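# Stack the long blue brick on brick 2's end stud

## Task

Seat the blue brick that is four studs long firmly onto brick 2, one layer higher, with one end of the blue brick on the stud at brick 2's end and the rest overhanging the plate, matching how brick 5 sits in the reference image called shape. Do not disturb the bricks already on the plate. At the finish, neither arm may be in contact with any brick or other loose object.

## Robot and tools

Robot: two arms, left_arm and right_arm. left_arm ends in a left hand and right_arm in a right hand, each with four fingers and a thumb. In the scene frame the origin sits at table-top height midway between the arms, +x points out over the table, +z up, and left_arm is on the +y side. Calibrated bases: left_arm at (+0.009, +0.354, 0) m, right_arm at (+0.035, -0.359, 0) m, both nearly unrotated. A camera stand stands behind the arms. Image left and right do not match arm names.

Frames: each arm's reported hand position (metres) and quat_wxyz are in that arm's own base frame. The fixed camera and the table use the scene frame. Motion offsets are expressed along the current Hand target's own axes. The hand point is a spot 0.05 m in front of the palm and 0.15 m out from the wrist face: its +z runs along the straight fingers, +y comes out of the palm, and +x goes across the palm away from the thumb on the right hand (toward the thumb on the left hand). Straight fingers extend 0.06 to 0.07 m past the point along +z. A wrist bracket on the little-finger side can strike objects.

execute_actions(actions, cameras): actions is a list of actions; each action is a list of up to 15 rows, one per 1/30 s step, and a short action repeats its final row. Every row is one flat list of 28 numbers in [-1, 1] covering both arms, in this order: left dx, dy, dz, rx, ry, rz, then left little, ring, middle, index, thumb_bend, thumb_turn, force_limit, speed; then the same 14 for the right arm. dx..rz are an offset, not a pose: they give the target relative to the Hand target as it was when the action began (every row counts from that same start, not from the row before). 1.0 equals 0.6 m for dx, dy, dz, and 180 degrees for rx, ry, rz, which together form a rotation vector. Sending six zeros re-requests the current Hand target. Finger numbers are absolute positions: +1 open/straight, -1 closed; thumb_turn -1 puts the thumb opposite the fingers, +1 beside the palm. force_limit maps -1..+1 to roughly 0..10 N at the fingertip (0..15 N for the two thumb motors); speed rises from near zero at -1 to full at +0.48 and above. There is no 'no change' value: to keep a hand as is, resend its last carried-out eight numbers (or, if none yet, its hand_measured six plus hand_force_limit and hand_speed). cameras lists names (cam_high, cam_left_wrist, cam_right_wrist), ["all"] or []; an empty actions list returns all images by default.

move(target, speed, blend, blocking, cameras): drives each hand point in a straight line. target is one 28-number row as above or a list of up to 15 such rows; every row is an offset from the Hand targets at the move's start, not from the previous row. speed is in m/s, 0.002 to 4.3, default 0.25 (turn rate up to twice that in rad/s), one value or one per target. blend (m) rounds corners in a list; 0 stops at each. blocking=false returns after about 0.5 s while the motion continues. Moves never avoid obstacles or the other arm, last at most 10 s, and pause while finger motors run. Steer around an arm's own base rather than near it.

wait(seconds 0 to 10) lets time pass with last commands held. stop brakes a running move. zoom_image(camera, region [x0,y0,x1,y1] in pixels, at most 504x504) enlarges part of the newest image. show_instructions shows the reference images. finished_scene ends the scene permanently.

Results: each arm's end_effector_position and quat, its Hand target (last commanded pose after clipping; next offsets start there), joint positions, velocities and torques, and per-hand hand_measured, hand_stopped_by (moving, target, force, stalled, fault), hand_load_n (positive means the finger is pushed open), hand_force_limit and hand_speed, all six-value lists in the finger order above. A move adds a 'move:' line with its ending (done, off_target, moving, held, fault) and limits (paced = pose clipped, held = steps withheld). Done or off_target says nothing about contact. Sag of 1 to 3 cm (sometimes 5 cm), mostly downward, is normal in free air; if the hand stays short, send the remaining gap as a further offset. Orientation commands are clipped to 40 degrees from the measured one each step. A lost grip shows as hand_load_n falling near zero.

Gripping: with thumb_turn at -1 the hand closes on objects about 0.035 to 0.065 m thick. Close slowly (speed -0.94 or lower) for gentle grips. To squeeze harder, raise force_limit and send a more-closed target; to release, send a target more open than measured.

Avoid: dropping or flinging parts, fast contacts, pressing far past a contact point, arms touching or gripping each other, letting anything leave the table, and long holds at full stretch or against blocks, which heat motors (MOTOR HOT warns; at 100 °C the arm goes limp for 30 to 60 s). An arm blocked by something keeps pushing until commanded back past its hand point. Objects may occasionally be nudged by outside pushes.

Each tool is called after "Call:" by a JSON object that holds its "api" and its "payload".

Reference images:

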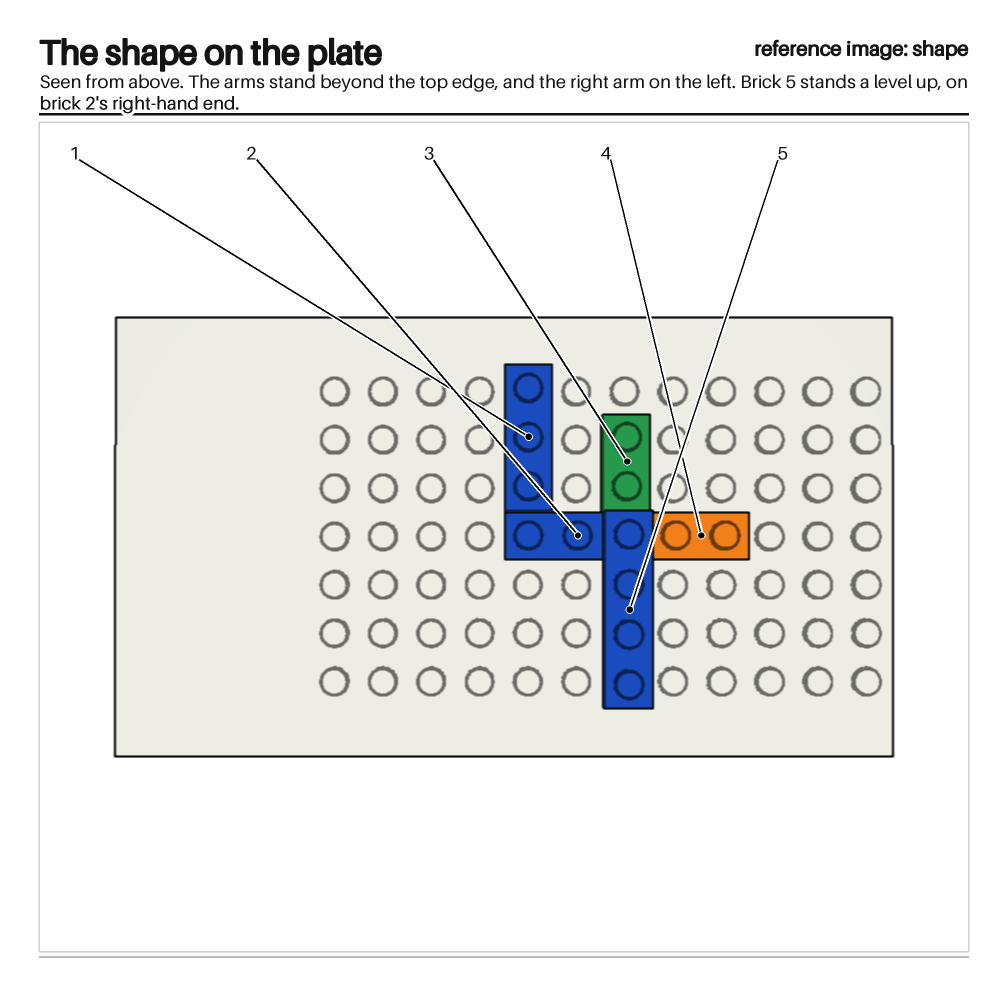

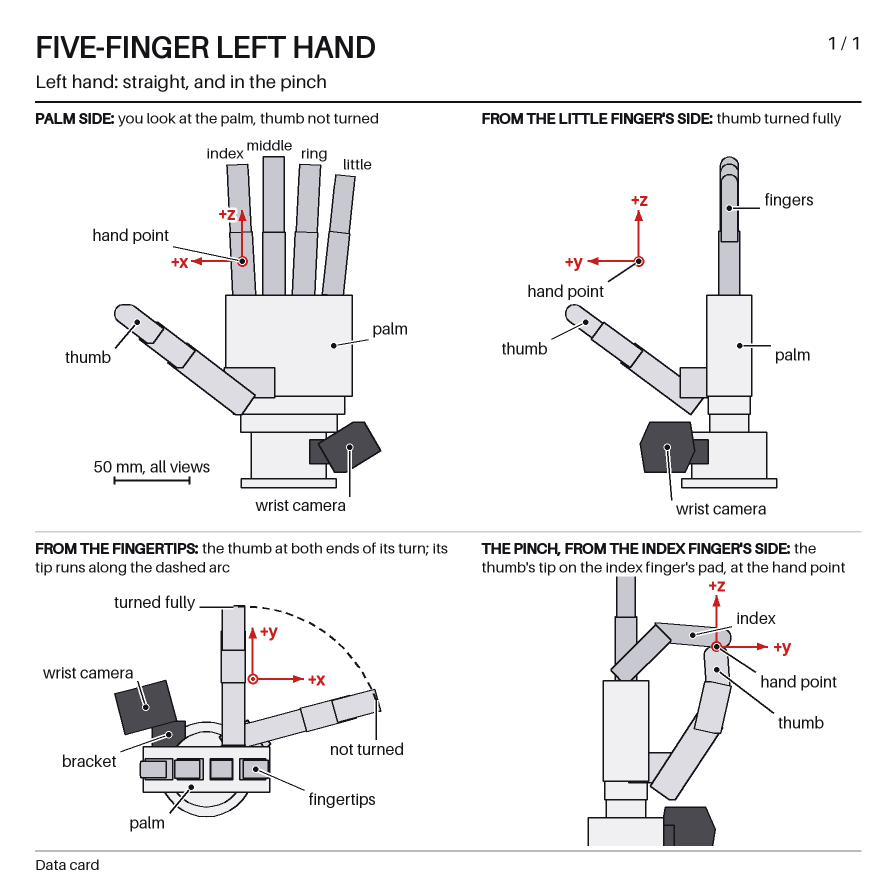

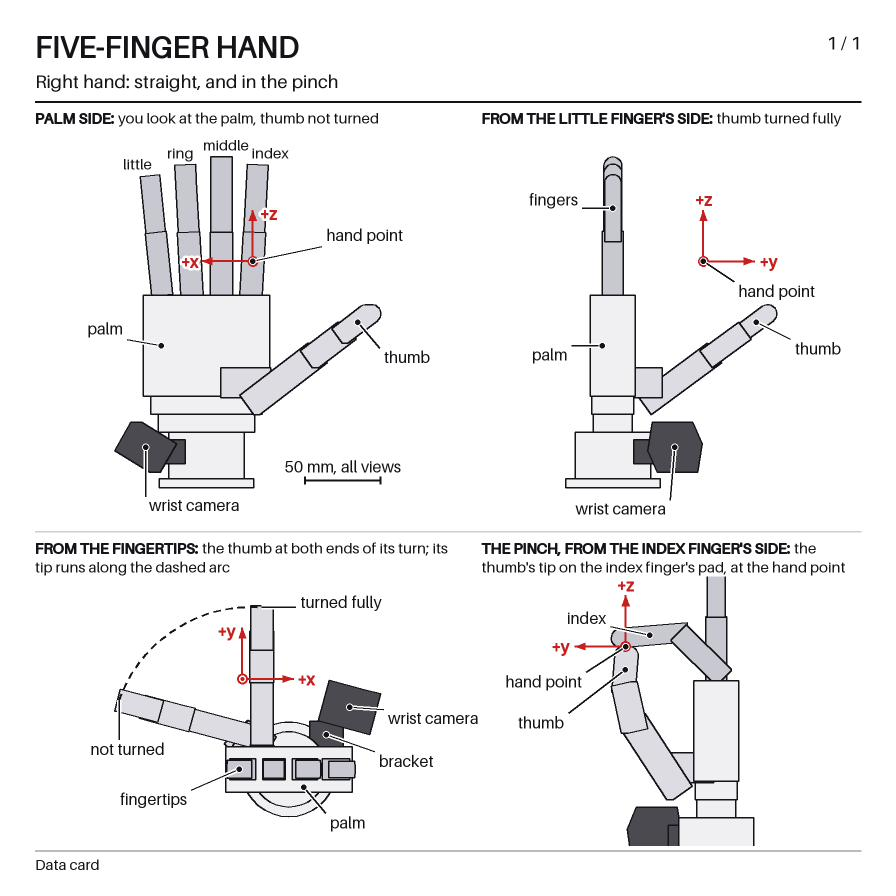

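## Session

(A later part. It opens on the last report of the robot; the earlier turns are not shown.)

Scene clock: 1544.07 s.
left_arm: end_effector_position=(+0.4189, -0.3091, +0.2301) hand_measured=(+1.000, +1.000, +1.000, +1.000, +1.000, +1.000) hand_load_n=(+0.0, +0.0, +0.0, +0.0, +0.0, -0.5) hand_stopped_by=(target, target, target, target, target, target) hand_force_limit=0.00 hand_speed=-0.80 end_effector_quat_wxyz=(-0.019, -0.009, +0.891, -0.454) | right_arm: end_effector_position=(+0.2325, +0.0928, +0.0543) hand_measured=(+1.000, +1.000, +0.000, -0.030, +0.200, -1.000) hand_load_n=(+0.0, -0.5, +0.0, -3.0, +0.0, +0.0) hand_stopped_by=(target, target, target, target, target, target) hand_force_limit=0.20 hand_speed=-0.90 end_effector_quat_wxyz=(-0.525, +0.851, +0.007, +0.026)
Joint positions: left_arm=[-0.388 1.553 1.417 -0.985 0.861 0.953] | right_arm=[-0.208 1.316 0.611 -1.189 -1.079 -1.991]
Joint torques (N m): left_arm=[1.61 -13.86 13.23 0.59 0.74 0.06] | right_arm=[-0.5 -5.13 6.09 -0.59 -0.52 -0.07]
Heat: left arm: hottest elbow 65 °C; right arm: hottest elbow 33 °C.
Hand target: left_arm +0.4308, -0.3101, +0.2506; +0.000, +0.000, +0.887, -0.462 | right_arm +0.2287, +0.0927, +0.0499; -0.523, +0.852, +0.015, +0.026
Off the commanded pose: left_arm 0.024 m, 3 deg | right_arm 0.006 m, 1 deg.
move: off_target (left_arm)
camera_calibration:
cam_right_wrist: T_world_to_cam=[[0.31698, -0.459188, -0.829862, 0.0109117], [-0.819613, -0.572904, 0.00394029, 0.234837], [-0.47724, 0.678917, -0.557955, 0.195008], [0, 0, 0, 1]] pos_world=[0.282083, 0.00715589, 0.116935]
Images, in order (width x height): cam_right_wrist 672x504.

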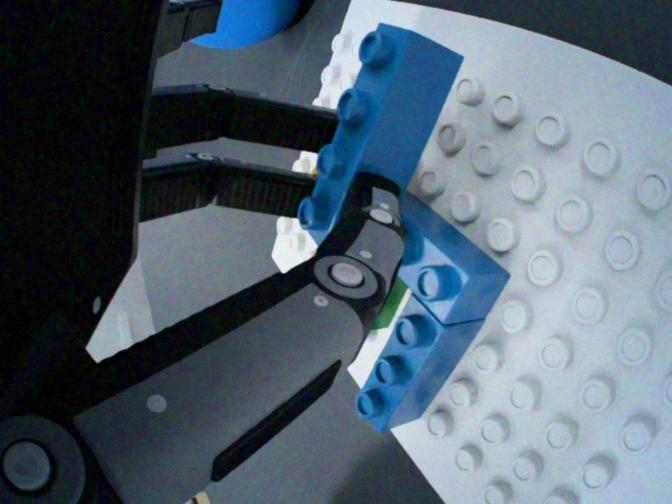

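Call:
{"api": "move", "payload": {"target": [0,0,0,0,0,0,1,1,1,1,1,1,0,-0.8,0,0,0,0,0,0,1,1,0.08,0.04,0.2,-1,0.2,-0.9], "speed": 0.04, "cameras": ["cam_right_wrist"]}}

Call:
{"api": "zoom_image", "payload": {"camera": "cam_right_wrist", "region": [290, 0, 470, 250]}}

Scene clock: 1561.80 s.
left_arm: end_effector_position=(+0.4189, -0.3091, +0.2301) hand_measured=(+1.000, +1.000, +1.000, +1.000, +1.000, +1.000) hand_load_n=(+0.0, +0.0, +0.0, +0.0, +0.0, -0.5) hand_stopped_by=(target, target, target, target, target, target) hand_force_limit=0.00 hand_speed=-0.80 end_effector_quat_wxyz=(-0.019, -0.009, +0.891, -0.454) | right_arm: end_effector_position=(+0.2328, +0.0926, +0.0543) hand_measured=(+1.000, +1.000, +0.080, +0.040, +0.200, -1.000) hand_load_n=(+0.0, +0.0, +0.0, -2.0, +0.0, +0.0) hand_stopped_by=(target, target, target, target, target, target) hand_force_limit=0.20 hand_speed=-0.90 end_effector_quat_wxyz=(-0.525, +0.851, +0.009, +0.027)
Joint positions: left_arm=[-0.388 1.553 1.417 -0.985 0.861 0.953] | right_arm=[-0.208 1.315 0.611 -1.189 -1.079 -1.995]
Joint torques (N m): left_arm=[1.61 -13.98 13.23 0.62 0.75 0.07] | right_arm=[-0.62 -5.42 6.16 -0.69 -0.53 -0.02]
Heat: left arm: hottest elbow 65 °C; right arm: hottest elbow 34 °C.
Hand target: left_arm +0.4308, -0.3101, +0.2506; +0.000, +0.000, +0.887, -0.462 | right_arm +0.2287, +0.0927, +0.0499; -0.523, +0.852, +0.015, +0.026
Off the commanded pose: left_arm 0.024 m, 3 deg | right_arm 0.006 m, 1 deg.
move: off_target (left_arm)
camera_calibration:
cam_right_wrist: T_world_to_cam=[[0.321539, -0.459155, -0.828124, 0.00956158], [-0.81852, -0.574478, 0.000710861, 0.235139], [-0.476065, 0.677607, -0.560545, 0.195127], [0, 0, 0, 1]] pos_world=[0.282285, 0.00725261, 0.117129]
Images, in order (width x height): cam_right_wrist 672x504.

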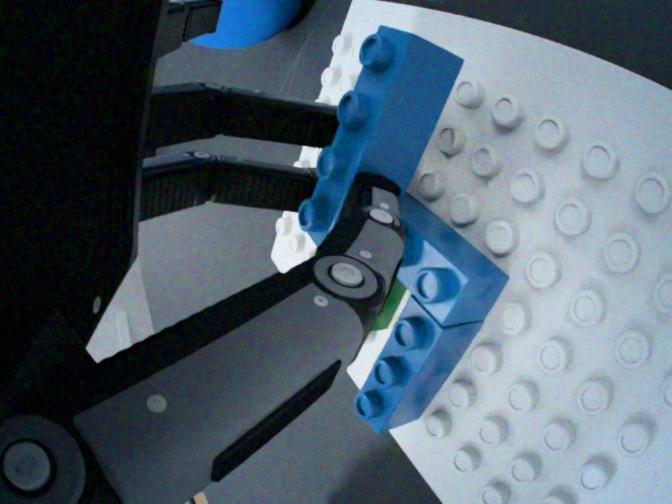

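Scaled by 2.016 from the camera's 672x504 image, which has a finer 960x720 frame.

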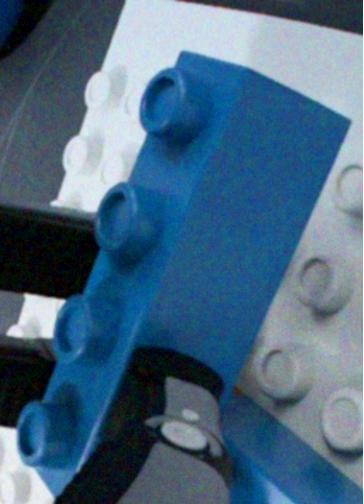

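Call:
{"api": "move", "payload": {"target": [0,0,0,0,0,0,1,1,1,1,1,1,0,-0.8,0,0,0,0,0,0,1,1,0.25,0.25,0.2,-1,0.2,-0.8], "speed": 0.04, "cameras": ["cam_right_wrist","cam_left_wrist"]}}

Call:
{"api": "zoom_image", "payload": {"camera": "cam_right_wrist", "region": [290, 0, 470, 250]}}

Call:
{"api": "zoom_image", "payload": {"camera": "cam_left_wrist", "region": [320, 110, 430, 230]}}

Scene clock: 1571.37 s.
left_arm: end_effector_position=(+0.4189, -0.3091, +0.2301) hand_measured=(+1.000, +1.000, +1.000, +1.000, +1.000, +1.000) hand_load_n=(+0.0, +0.0, +0.0, +0.0, +0.0, +0.0) hand_stopped_by=(target, target, target, target, target, target) hand_force_limit=0.00 hand_speed=-0.80 end_effector_quat_wxyz=(-0.019, -0.009, +0.891, -0.454) | right_arm: end_effector_position=(+0.2326, +0.0925, +0.0540) hand_measured=(+1.000, +1.000, +0.250, +0.250, +0.200, -1.000) hand_load_n=(+0.0, +0.0, +0.0, +0.0, +0.0, +0.0) hand_stopped_by=(target, target, target, target, target, target) hand_force_limit=0.20 hand_speed=-0.80 end_effector_quat_wxyz=(-0.525, +0.851, +0.011, +0.029)
Joint positions: left_arm=[-0.388 1.553 1.417 -0.985 0.861 0.953] | right_arm=[-0.209 1.314 0.61 -1.189 -1.079 -2.001]
Joint torques (N m): left_arm=[1.85 -13.8 13.26 0.59 0.74 0.07] | right_arm=[-0.67 -5.25 6.27 -0.62 -0.52 0.02]
Heat: left arm: hottest elbow 65 °C; right arm: hottest elbow 34 °C.
Hand target: left_arm +0.4308, -0.3101, +0.2506; +0.000, +0.000, +0.887, -0.462 | right_arm +0.2287, +0.0927, +0.0498; -0.523, +0.852, +0.015, +0.026
Off the commanded pose: left_arm 0.024 m, 3 deg | right_arm 0.006 m, 1 deg.
move: off_target (left_arm)
camera_calibration:
cam_left_wrist: T_world_to_cam=[[-0.254805, -0.543548, 0.799769, -0.248628], [-0.800058, 0.583033, 0.14135, 0.479178], [-0.543122, -0.603845, -0.583429, 0.293783], [0, 0, 0, 1]] pos_world=[0.479579, -0.237118, 0.302515]
cam_right_wrist: T_world_to_cam=[[0.325921, -0.458662, -0.826683, 0.00819589], [-0.817513, -0.575904, -0.00278159, 0.234971], [-0.474814, 0.67673, -0.562662, 0.194953], [0, 0, 0, 1]] pos_world=[0.281987, 0.00714962, 0.117121]
Images, in order (width x height): cam_left_wrist 672x504, cam_right_wrist 672x504.

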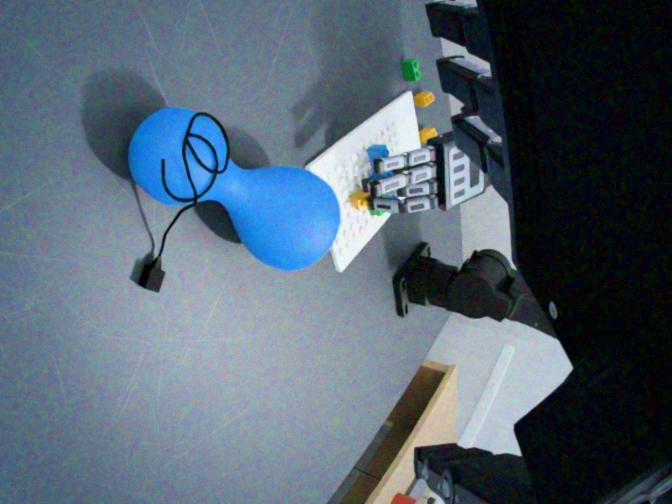

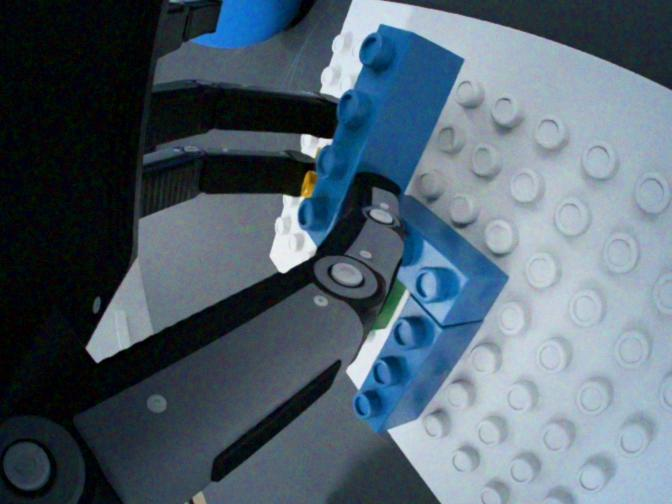

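Scaled by 2.016 from the camera's 672x504 image, which has a finer 960x720 frame.

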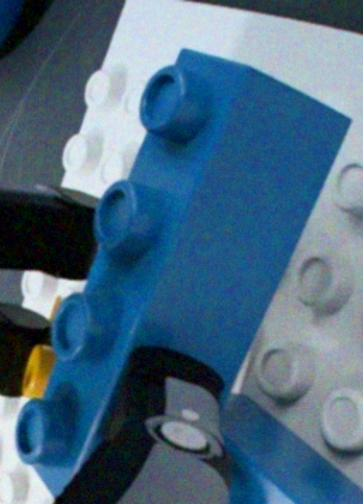

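Scaled by 4.200 from the camera's 672x504 image, which has a finer 960x720 frame.

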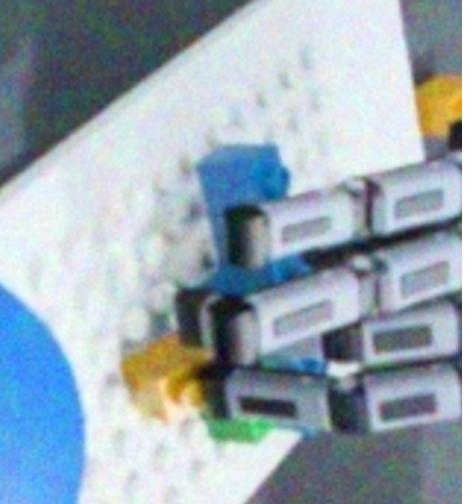

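Call:
{"api": "move", "payload": {"target": [[0,0,0,0,0,0,1,1,1,1,1,1,0,-0.8,0.0003,0,-0.0112,0,0,0,1,1,0.25,0.25,0.2,-1,0.2,-0.8],[0,0,0,0,0,0,1,1,1,1,1,1,0,-0.8,0.007,-0.0993,-0.0618,0,0,0,1,1,0.25,0.25,0.2,-1,0.2,-0.8]], "speed": 0.06, "cameras": ["all"]}}

Call:
{"api": "zoom_image", "payload": {"camera": "cam_right_wrist", "region": [380, 60, 600, 280]}}

Call:
{"api": "zoom_image", "payload": {"camera": "cam_left_wrist", "region": [320, 110, 430, 230]}}

Scene clock: 1586.60 s.
left_arm: end_effector_position=(+0.4189, -0.3091, +0.2301) hand_measured=(+1.000, +1.000, +1.000, +1.000, +1.000, +1.000) hand_load_n=(+0.0, +0.0, +0.0, +0.0, +0.0, +0.0) hand_stopped_by=(target, target, target, target, target, target) hand_force_limit=0.00 hand_speed=-0.80 end_effector_quat_wxyz=(-0.019, -0.009, +0.891, -0.454) | right_arm: end_effector_position=(+0.2143, +0.0927, +0.1083) hand_measured=(+1.000, +1.000, +0.250, +0.250, +0.200, -1.000) hand_load_n=(+0.0, +0.0, +0.0, +0.0, +0.0, +0.0) hand_stopped_by=(target, target, target, target, target, target) hand_force_limit=0.20 hand_speed=-0.80 end_effector_quat_wxyz=(-0.528, +0.849, +0.007, +0.008)
Joint positions: left_arm=[-0.388 1.553 1.417 -0.985 0.861 0.953] | right_arm=[-0.22 1.198 0.674 -1.451 -1.068 -2.047]
Joint torques (N m): left_arm=[1.73 -13.92 13.23 0.61 0.74 0.07] | right_arm=[-1.44 -5.13 11.67 -1.32 -0.63 0.05]
Heat: left arm: hottest elbow 65 °C; right arm: hottest elbow 34 °C.
Hand target: left_arm +0.4308, -0.3101, +0.2506; +0.000, +0.000, +0.887, -0.462 | right_arm +0.2286, +0.0867, +0.1198; -0.523, +0.852, +0.015, +0.026
Off the commanded pose: left_arm 0.024 m, 3 deg | right_arm 0.019 m, 2 deg.
move: off_target (left_arm, right_arm)
camera_calibration:
cam_left_wrist: T_world_to_cam=[[-0.254805, -0.543548, 0.799769, -0.248628], [-0.800058, 0.583033, 0.14135, 0.479178], [-0.543122, -0.603845, -0.583429, 0.293783], [0, 0, 0, 1]] pos_world=[0.479579, -0.237118, 0.302515]
cam_right_wrist: T_world_to_cam=[[0.298469, -0.448769, -0.842332, 0.0657799], [-0.808856, -0.587417, 0.026351, 0.216325], [-0.506625, 0.67346, -0.538315, 0.221198], [0, 0, 0, 1]] pos_world=[0.267407, 0.00762533, 0.168782]

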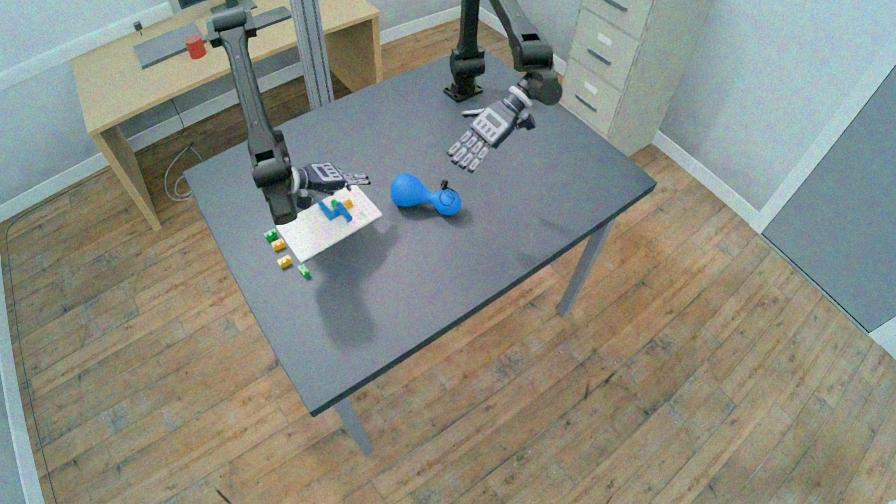

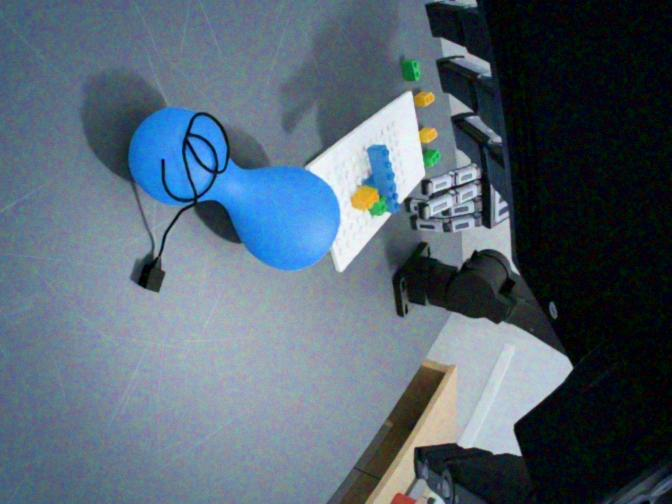

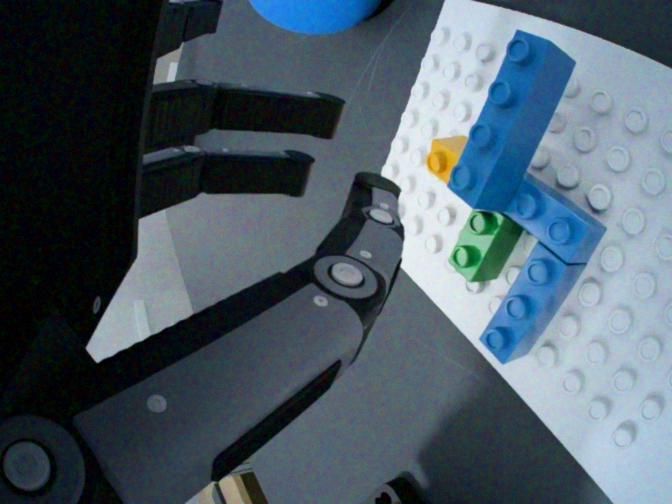

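Scaled by 2.291 from the camera's 672x504 image, which has a finer 960x720 frame.

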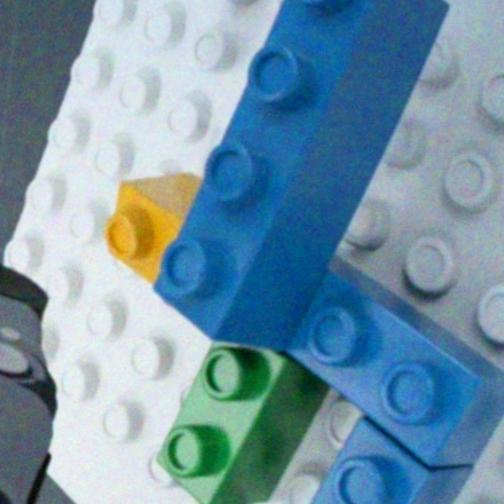

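Scaled by 4.200 from the camera's 672x504 image, which has a finer 960x720 frame.

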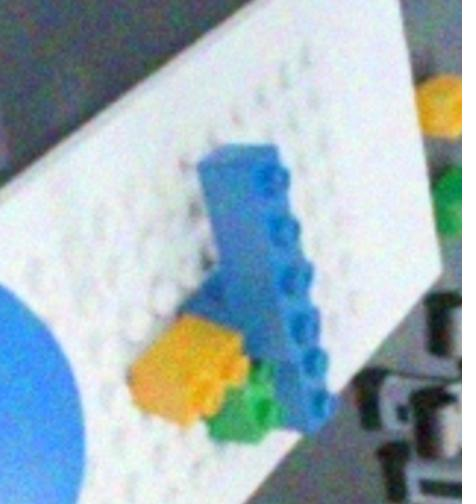

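Call:
{"api": "zoom_image", "payload": {"camera": "cam_right_wrist", "region": [430, 20, 590, 220]}}

Call:
{"api": "zoom_image", "payload": {"camera": "cam_right_wrist", "region": [470, 180, 630, 380]}}

Scaled by 2.520 from the camera's 672x504 image, which has a finer 960x720 frame.

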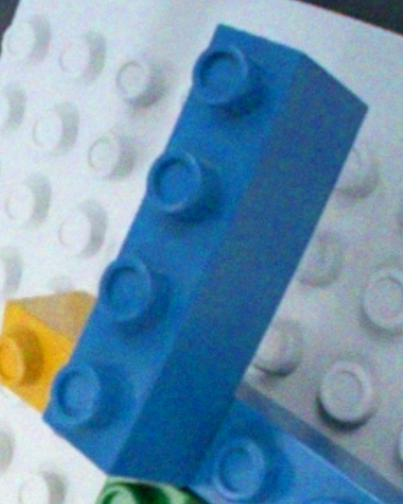

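Scaled by 2.520 from the camera's 672x504 image, which has a finer 960x720 frame.

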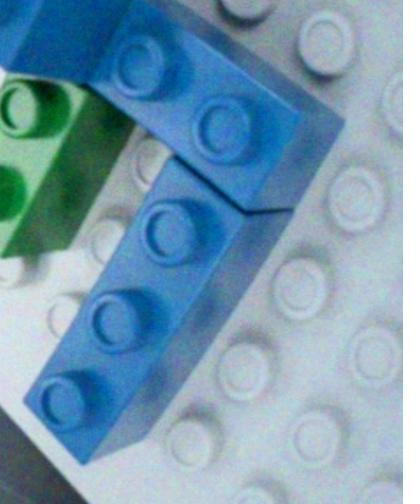

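Call:
{"api": "move", "payload": {"target": [[0,0,0,0,0,0,1,1,1,1,1,1,0,-0.8,0.002,-0.0297,-0.0151,0,0,0,1,1,0.25,1,1,1,-0.2,-0.2],[0,0,0,0,0,0,1,1,1,1,1,1,0,-0.8,0.0163,-0.0408,-0.1212,-0.3501,-0.0174,0.01,1,1,0.25,1,1,1,-0.2,-0.2],[0,0,0,0,0,0,1,1,1,1,1,1,0,-0.8,0.0163,-0.0408,-0.1212,-0.3501,-0.0174,0.01,-0.9,-0.9,-0.9,1,1,1,-0.2,-0.2]], "speed": 0.15, "cameras": ["all"]}}

Scene clock: 1653.67 s.
left_arm: end_effector_position=(+0.4189, -0.3091, +0.2301) hand_measured=(+1.000, +1.000, +1.000, +1.000, +1.000, +1.000) hand_load_n=(+0.0, +0.0, +0.0, +0.0, +0.0, -0.5) hand_stopped_by=(target, target, target, target, target, target) hand_force_limit=0.00 hand_speed=-0.80 end_effector_quat_wxyz=(-0.019, -0.009, +0.891, -0.454) | right_arm: end_effector_position=(+0.2221, +0.0262, +0.1612) hand_measured=(-0.900, -0.900, -0.900, +1.000, +1.000, +1.000) hand_load_n=(+0.0, +0.0, +0.0, +0.0, +0.0, +0.0) hand_stopped_by=(target, target, target, target, target, target) hand_force_limit=-0.20 hand_speed=-0.20 end_effector_quat_wxyz=(+0.002, +1.000, -0.001, -0.013)
Joint positions: left_arm=[-0.388 1.553 1.417 -0.985 0.861 0.953] | right_arm=[0.327 1.066 0.891 -1.421 -0.004 -1.241]
Joint torques (N m): left_arm=[1.79 -13.92 13.2 0.64 0.74 0.06] | right_arm=[-0.15 -3.55 14.15 -0.73 0.12 0.19]
Heat: left arm: hottest elbow 65 °C; right arm: hottest elbow 41 °C.
Hand target: left_arm +0.4308, -0.3101, +0.2506; +0.000, +0.000, +0.887, -0.462 | right_arm +0.2351, +0.0329, +0.1752; +0.000, +1.000, +0.001, +0.000
Off the commanded pose: left_arm 0.024 m, 3 deg | right_arm 0.020 m, 2 deg.
move: off_target (left_arm, right_arm); target 3's new numbers were sent with right_arm's hand 0.020 m and 1 deg from that target
camera_calibration:
cam_left_wrist: T_world_to_cam=[[-0.254805, -0.543548, 0.799769, -0.248628], [-0.800058, 0.583033, 0.14135, 0.479178], [-0.543122, -0.603845, -0.583429, 0.293783], [0, 0, 0, 1]] pos_world=[0.479579, -0.237118, 0.302515]
cam_right_wrist: T_world_to_cam=[[0.278354, -0.96017, 0.0243582, -0.0436309], [-0.796519, -0.216591, 0.564488, 0.0830639], [-0.536728, -0.176529, -0.825082, 0.373611], [0, 0, 0, 1]] pos_world=[0.278834, 0.042051, 0.262434]

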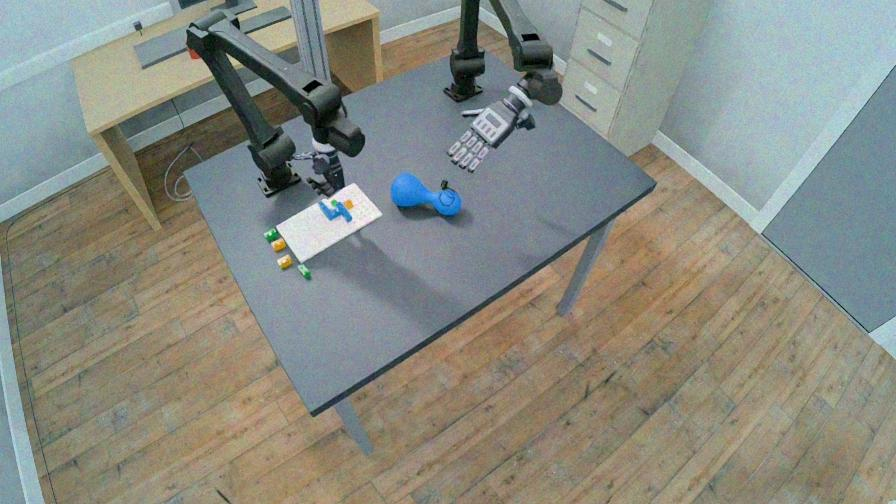

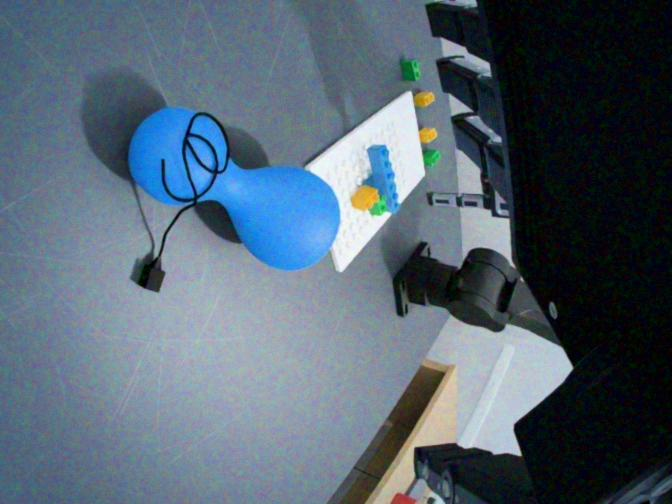

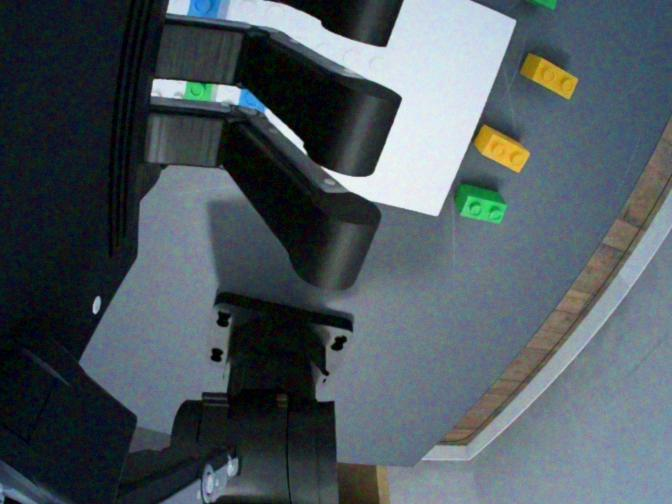

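Call:
{"api": "zoom_image", "payload": {"camera": "cam_left_wrist", "region": [360, 130, 520, 260]}}

Call:
{"api": "zoom_image", "payload": {"camera": "cam_high", "region": [290, 130, 400, 240]}}

Scaled by 3.150 from the camera's 672x504 image, which has a finer 960x720 frame.

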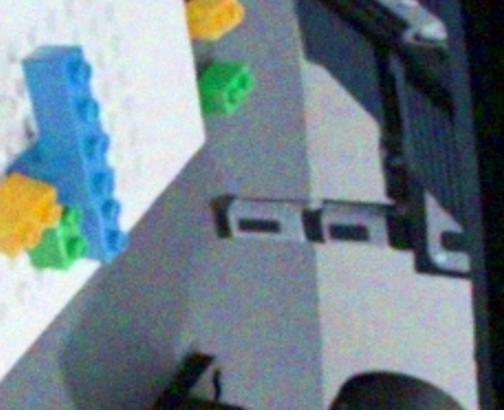

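Scaled by 4.582.

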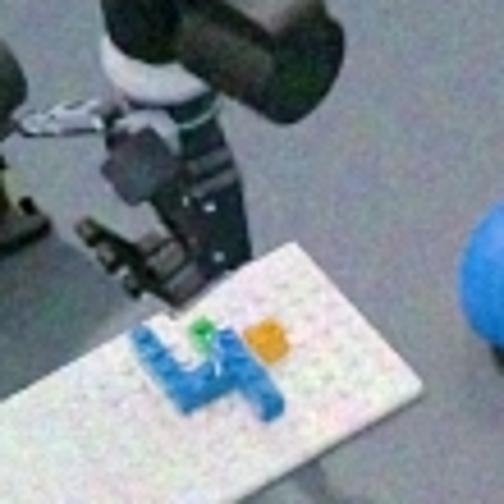

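Call:
{"api": "move", "payload": {"target": [0,0,0,0,0,0,1,1,1,1,1,1,0,-0.8,0.0133,-0.0067,0.05,0,0,0,-0.9,-0.9,-0.9,1,1,1,-0.2,-0.2], "speed": 0.1, "cameras": ["cam_left_wrist","cam_right_wrist"]}}

Call:
{"api": "zoom_image", "payload": {"camera": "cam_left_wrist", "region": [360, 130, 480, 250]}}

Scene clock: 1701.67 s.
left_arm: end_effector_position=(+0.4189, -0.3091, +0.2301) hand_measured=(+1.000, +1.000, +1.000, +1.000, +1.000, +1.000) hand_load_n=(+0.0, +0.0, +0.0, +0.0, +0.5, +0.0) hand_stopped_by=(target, target, target, target, target, target) hand_force_limit=0.00 hand_speed=-0.80 end_effector_quat_wxyz=(-0.019, -0.009, +0.891, -0.454) | right_arm: end_effector_position=(+0.2409, +0.0338, +0.1486) hand_measured=(-0.900, -0.900, -0.900, +1.000, +1.000, +1.000) hand_load_n=(+0.0, +0.0, +0.0, +0.0, +0.0, +0.0) hand_stopped_by=(target, target, target, target, target, target) hand_force_limit=-0.20 hand_speed=-0.20 end_effector_quat_wxyz=(-0.002, +1.000, -0.001, +0.001)
Joint positions: left_arm=[-0.388 1.553 1.417 -0.985 0.861 0.953] | right_arm=[0.332 1.109 0.891 -1.35 -0.004 -1.238]
Joint torques (N m): left_arm=[1.61 -13.8 13.22 0.61 0.74 0.07] | right_arm=[0.03 -4.13 9.72 0.24 0.13 0.21]
Heat: left arm: hottest elbow 66 °C; right arm: hottest elbow 47 °C.
Hand target: left_arm +0.4308, -0.3101, +0.2506; +0.000, +0.000, +0.887, -0.462 | right_arm +0.2431, +0.0370, +0.1451; +0.000, +1.000, +0.001, +0.000
Off the commanded pose: left_arm 0.024 m, 3 deg | right_arm 0.005 m, 0 deg.
move: off_target (left_arm)
camera_calibration:
cam_left_wrist: T_world_to_cam=[[-0.254805, -0.543548, 0.799769, -0.248628], [-0.800058, 0.583033, 0.14135, 0.479178], [-0.543122, -0.603845, -0.583429, 0.293783], [0, 0, 0, 1]] pos_world=[0.479579, -0.237118, 0.302515]
cam_right_wrist: T_world_to_cam=[[0.278868, -0.960052, 0.0231001, -0.0412269], [-0.810991, -0.222551, 0.541077, 0.11391], [-0.514321, -0.169623, -0.840656, 0.371218], [0, 0, 0, 1]] pos_world=[0.294803, 0.0487381, 0.251385]
Images, in order (width x height): cam_left_wrist 672x504, cam_right_wrist 672x504.

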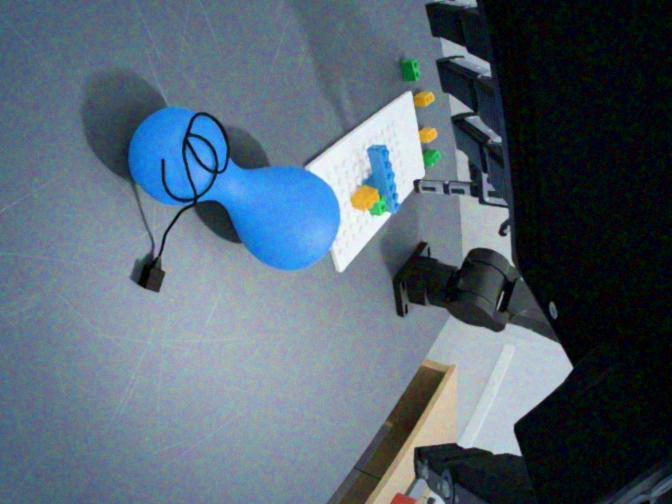

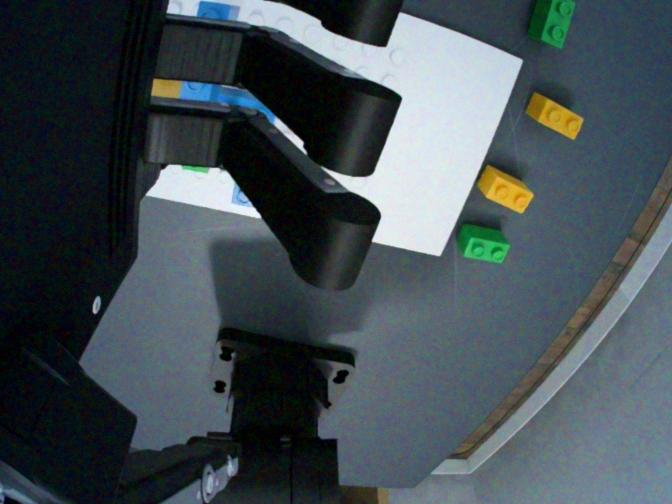

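Scaled by 4.200 from the camera's 672x504 image, which has a finer 960x720 frame.

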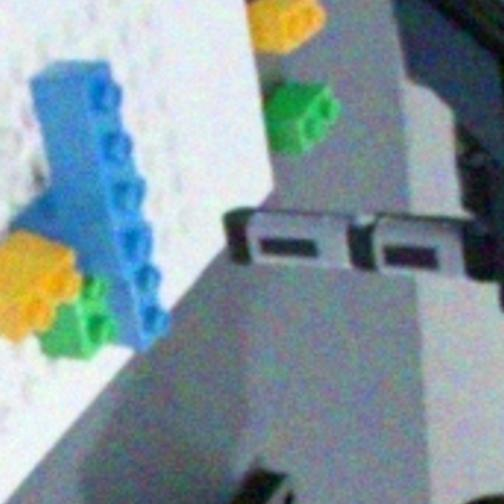

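Call:
{"api": "move", "payload": {"target": [0,0,0,0,0,0,1,1,1,1,1,1,0,-0.8,-0.0117,0,0.0333,0,0,0,-0.9,-0.9,-0.9,1,1,1,-0.2,-0.2], "speed": 0.08, "cameras": ["cam_left_wrist","cam_high"]}}

Call:
{"api": "zoom_image", "payload": {"camera": "cam_left_wrist", "region": [360, 130, 480, 250]}}

Call:
{"api": "zoom_image", "payload": {"camera": "cam_high", "region": [290, 130, 400, 240]}}

Scene clock: 1726.53 s.
left_arm: end_effector_position=(+0.4189, -0.3091, +0.2301) hand_measured=(+1.000, +1.000, +1.000, +1.000, +1.000, +1.000) hand_load_n=(+0.0, +0.0, +0.0, +0.0, +0.0, +0.0) hand_stopped_by=(target, target, target, target, target, target) hand_force_limit=0.00 hand_speed=-0.80 end_effector_quat_wxyz=(-0.019, -0.009, +0.891, -0.454) | right_arm: end_effector_position=(+0.2365, +0.0346, +0.1300) hand_measured=(-0.900, -0.900, -0.900, +1.000, +1.000, +1.000) hand_load_n=(+0.0, +0.0, +0.0, +0.0, +0.0, +0.0) hand_stopped_by=(target, target, target, target, target, target) hand_force_limit=-0.20 hand_speed=-0.20 end_effector_quat_wxyz=(-0.003, +1.000, -0.001, +0.002)
Joint positions: left_arm=[-0.388 1.553 1.417 -0.985 0.861 0.953] | right_arm=[0.34 1.109 0.841 -1.297 -0.004 -1.23]
Joint torques (N m): left_arm=[1.61 -13.74 13.26 0.54 0.74 0.06] | right_arm=[-0.26 -4.42 9.05 0.25 0.13 0.21]
Heat: left arm: hottest elbow 66 °C; right arm: hottest elbow 43 °C.
Hand target: left_arm +0.4308, -0.3101, +0.2506; +0.000, +0.000, +0.887, -0.462 | right_arm +0.2360, +0.0369, +0.1252; +0.000, +1.000, +0.001, +0.000
Off the commanded pose: left_arm 0.024 m, 3 deg | right_arm 0.005 m, 0 deg.
move: off_target (left_arm)
camera_calibration:
cam_left_wrist: T_world_to_cam=[[-0.254805, -0.543548, 0.799769, -0.248628], [-0.800058, 0.583033, 0.14135, 0.479178], [-0.543122, -0.603845, -0.583429, 0.293783], [0, 0, 0, 1]] pos_world=[0.479579, -0.237118, 0.302515]
Images, in order (width x height): cam_high 896x504, cam_left_wrist 672x504.

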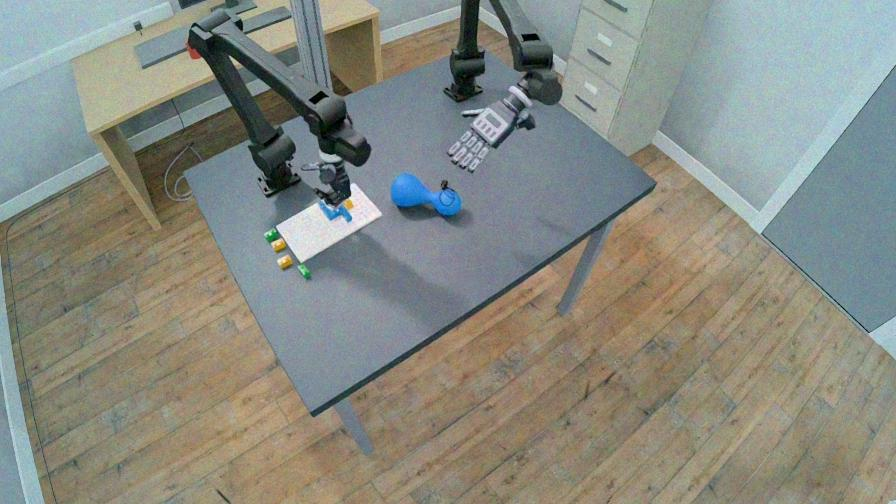

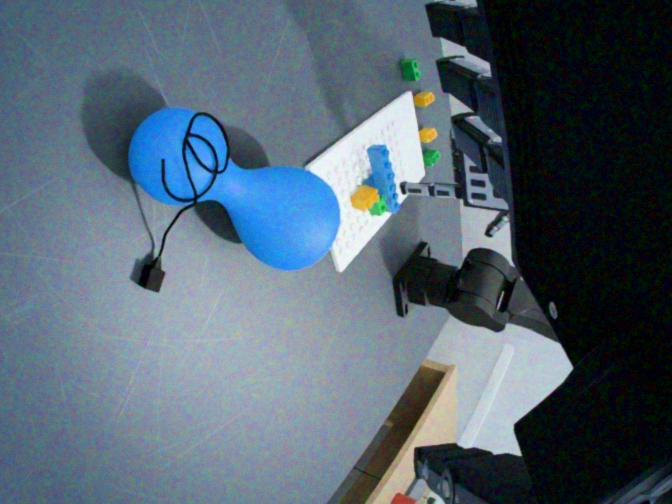

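Scaled by 4.200 from the camera's 672x504 image, which has a finer 960x720 frame.

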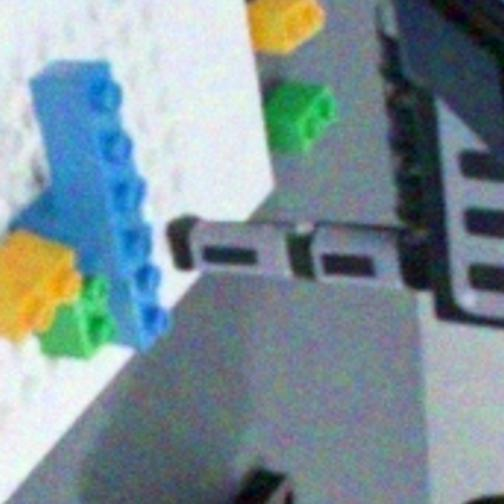

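Scaled by 4.582.

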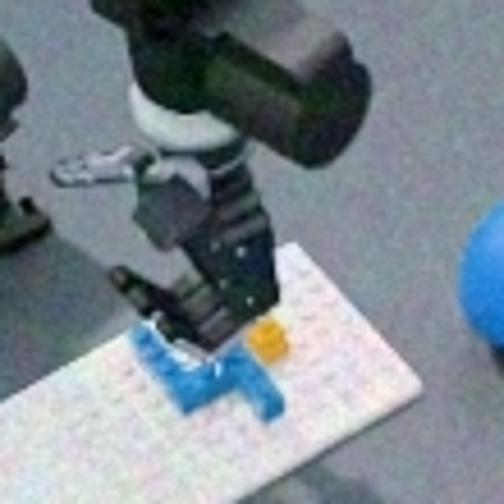

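Call:
{"api": "move", "payload": {"target": [0,0,0,0,0,0,1,1,1,1,1,1,0,-0.8,-0.0035,0.002,0.0167,0,0,0,-0.9,-0.9,-0.9,1,1,1,-0.2,-0.2], "speed": 0.05, "cameras": ["cam_left_wrist"]}}

Call:
{"api": "zoom_image", "payload": {"camera": "cam_left_wrist", "region": [360, 130, 480, 250]}}

Scene clock: 1735.63 s.
left_arm: end_effector_position=(+0.4189, -0.3091, +0.2301) hand_measured=(+1.000, +1.000, +1.000, +1.000, +1.000, +1.000) hand_load_n=(+0.0, +0.0, +0.0, +0.0, +0.0, +0.0) hand_stopped_by=(target, target, target, target, target, target) hand_force_limit=0.00 hand_speed=-0.80 end_effector_quat_wxyz=(-0.019, -0.009, +0.891, -0.454) | right_arm: end_effector_position=(+0.2351, +0.0340, +0.1238) hand_measured=(-0.900, -0.900, -0.900, +1.000, +1.000, +1.000) hand_load_n=(+0.0, +0.0, +0.0, -0.5, +0.0, +0.0) hand_stopped_by=(target, target, target, target, target, target) hand_force_limit=-0.20 hand_speed=-0.20 end_effector_quat_wxyz=(-0.002, +1.000, -0.001, +0.002)
Joint positions: left_arm=[-0.388 1.553 1.417 -0.985 0.861 0.953] | right_arm=[0.34 1.109 0.824 -1.279 -0.003 -1.23]
Joint torques (N m): left_arm=[1.79 -13.98 13.24 0.65 0.74 0.06] | right_arm=[0.09 -4.13 8.28 0.7 0.1 0.19]
Heat: left arm: hottest elbow 66 °C; right arm: hottest elbow 43 °C.
Hand target: left_arm +0.4308, -0.3101, +0.2506; +0.000, +0.000, +0.887, -0.462 | right_arm +0.2339, +0.0358, +0.1151; +0.000, +1.000, +0.001, +0.000
Off the commanded pose: left_arm 0.024 m, 3 deg | right_arm 0.009 m, 0 deg.
move: off_target (left_arm)
camera_calibration:
cam_left_wrist: T_world_to_cam=[[-0.254805, -0.543548, 0.799769, -0.248628], [-0.800058, 0.583033, 0.14135, 0.479178], [-0.543122, -0.603845, -0.583429, 0.293783], [0, 0, 0, 1]] pos_world=[0.479579, -0.237118, 0.302515]
Images, in order (width x height): cam_left_wrist 672x504.

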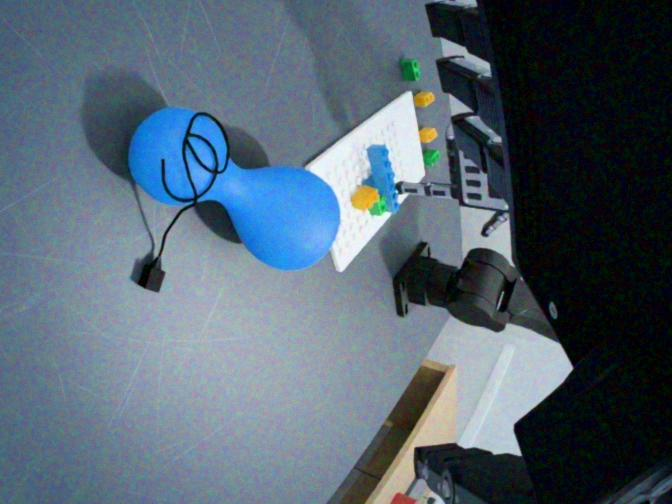

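Scaled by 4.200 from the camera's 672x504 image, which has a finer 960x720 frame.

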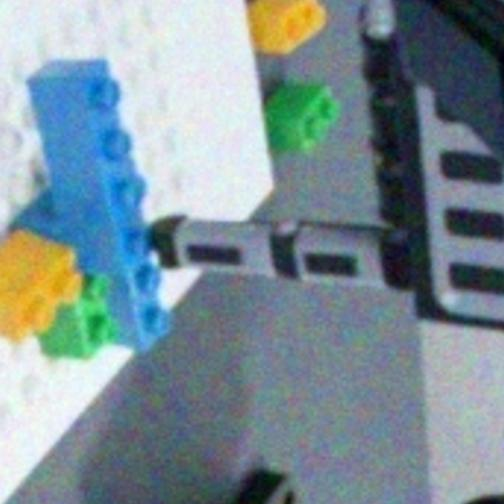

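Call:
{"api": "move", "payload": {"target": [0,0,0,0,0,0,1,1,1,1,1,1,0,-0.8,-0.001,0.001,0.0133,0,0,0,-0.9,-0.9,-0.9,1,1,1,-0.2,-0.2], "speed": 0.04, "cameras": ["cam_left_wrist","cam_right_wrist"]}}

Call:
{"api": "zoom_image", "payload": {"camera": "cam_left_wrist", "region": [360, 130, 480, 250]}}

Scene clock: 1749.33 s.
left_arm: end_effector_position=(+0.4189, -0.3091, +0.2301) hand_measured=(+1.000, +1.000, +1.000, +1.000, +1.000, +1.000) hand_load_n=(+0.0, +0.0, +0.0, +0.0, +0.0, -0.5) hand_stopped_by=(target, target, target, target, target, target) hand_force_limit=0.00 hand_speed=-0.80 end_effector_quat_wxyz=(-0.019, -0.009, +0.891, -0.454) | right_arm: end_effector_position=(+0.2349, +0.0338, +0.1227) hand_measured=(-0.900, -0.900, -0.900, +1.000, +1.000, +1.000) hand_load_n=(+0.0, +0.0, +0.5, -1.5, +0.0, +0.0) hand_stopped_by=(target, target, target, target, target, target) hand_force_limit=-0.20 hand_speed=-0.20 end_effector_quat_wxyz=(-0.003, +1.000, -0.001, +0.004)
Joint positions: left_arm=[-0.388 1.553 1.417 -0.985 0.861 0.953] | right_arm=[0.34 1.107 0.819 -1.274 -0.003 -1.23]
Joint torques (N m): left_arm=[1.55 -13.74 13.23 0.65 0.75 0.07] | right_arm=[-0.03 -3.55 6.98 1.33 0.06 0.18]
Heat: left arm: hottest elbow 66 °C; right arm: hottest elbow 41 °C.
Hand target: left_arm +0.4308, -0.3101, +0.2506; +0.000, +0.000, +0.887, -0.462 | right_arm +0.2333, +0.0352, +0.1072; +0.000, +1.000, +0.001, +0.000
Off the commanded pose: left_arm 0.024 m, 3 deg | right_arm 0.016 m, 1 deg.
move: off_target (left_arm, right_arm)
camera_calibration:
cam_left_wrist: T_world_to_cam=[[-0.254805, -0.543548, 0.799769, -0.248628], [-0.800058, 0.583033, 0.14135, 0.479178], [-0.543122, -0.603845, -0.583429, 0.293783], [0, 0, 0, 1]] pos_world=[0.479579, -0.237118, 0.302515]
cam_right_wrist: T_world_to_cam=[[0.2787, -0.960076, 0.0241098, -0.0390425], [-0.814733, -0.223068, 0.535211, 0.12468], [-0.508465, -0.168806, -0.844374, 0.345417], [0, 0, 0, 1]] pos_world=[0.288094, 0.0486369, 0.225873]
Images, in order (width x height): cam_left_wrist 672x504, cam_right_wrist 672x504.

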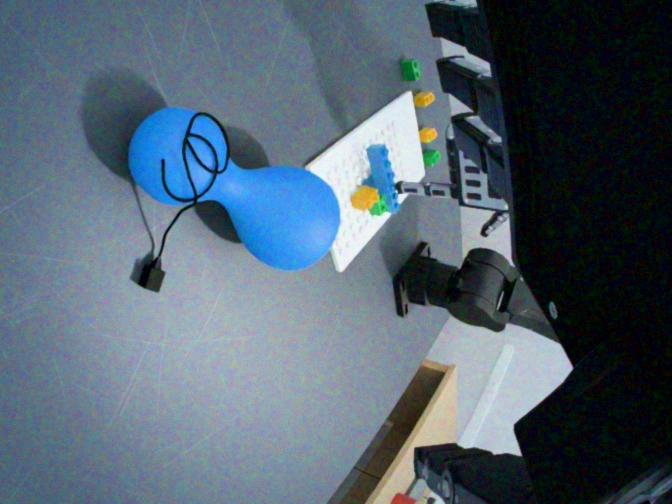

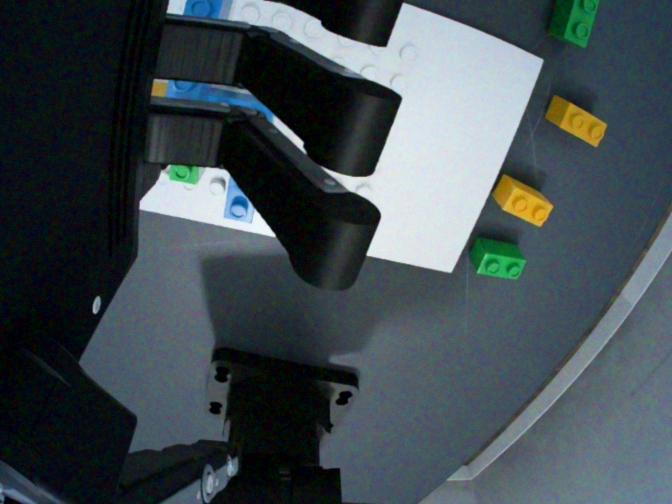

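Scaled by 4.200 from the camera's 672x504 image, which has a finer 960x720 frame.

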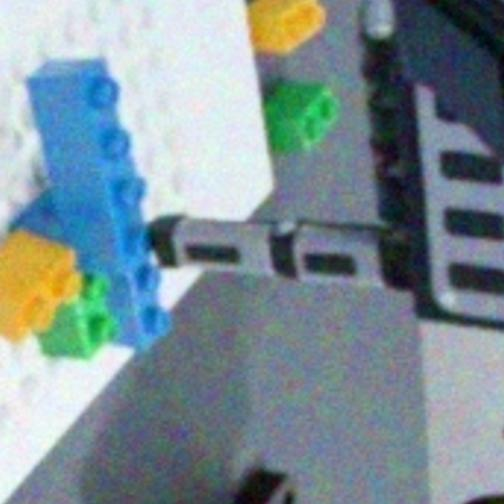

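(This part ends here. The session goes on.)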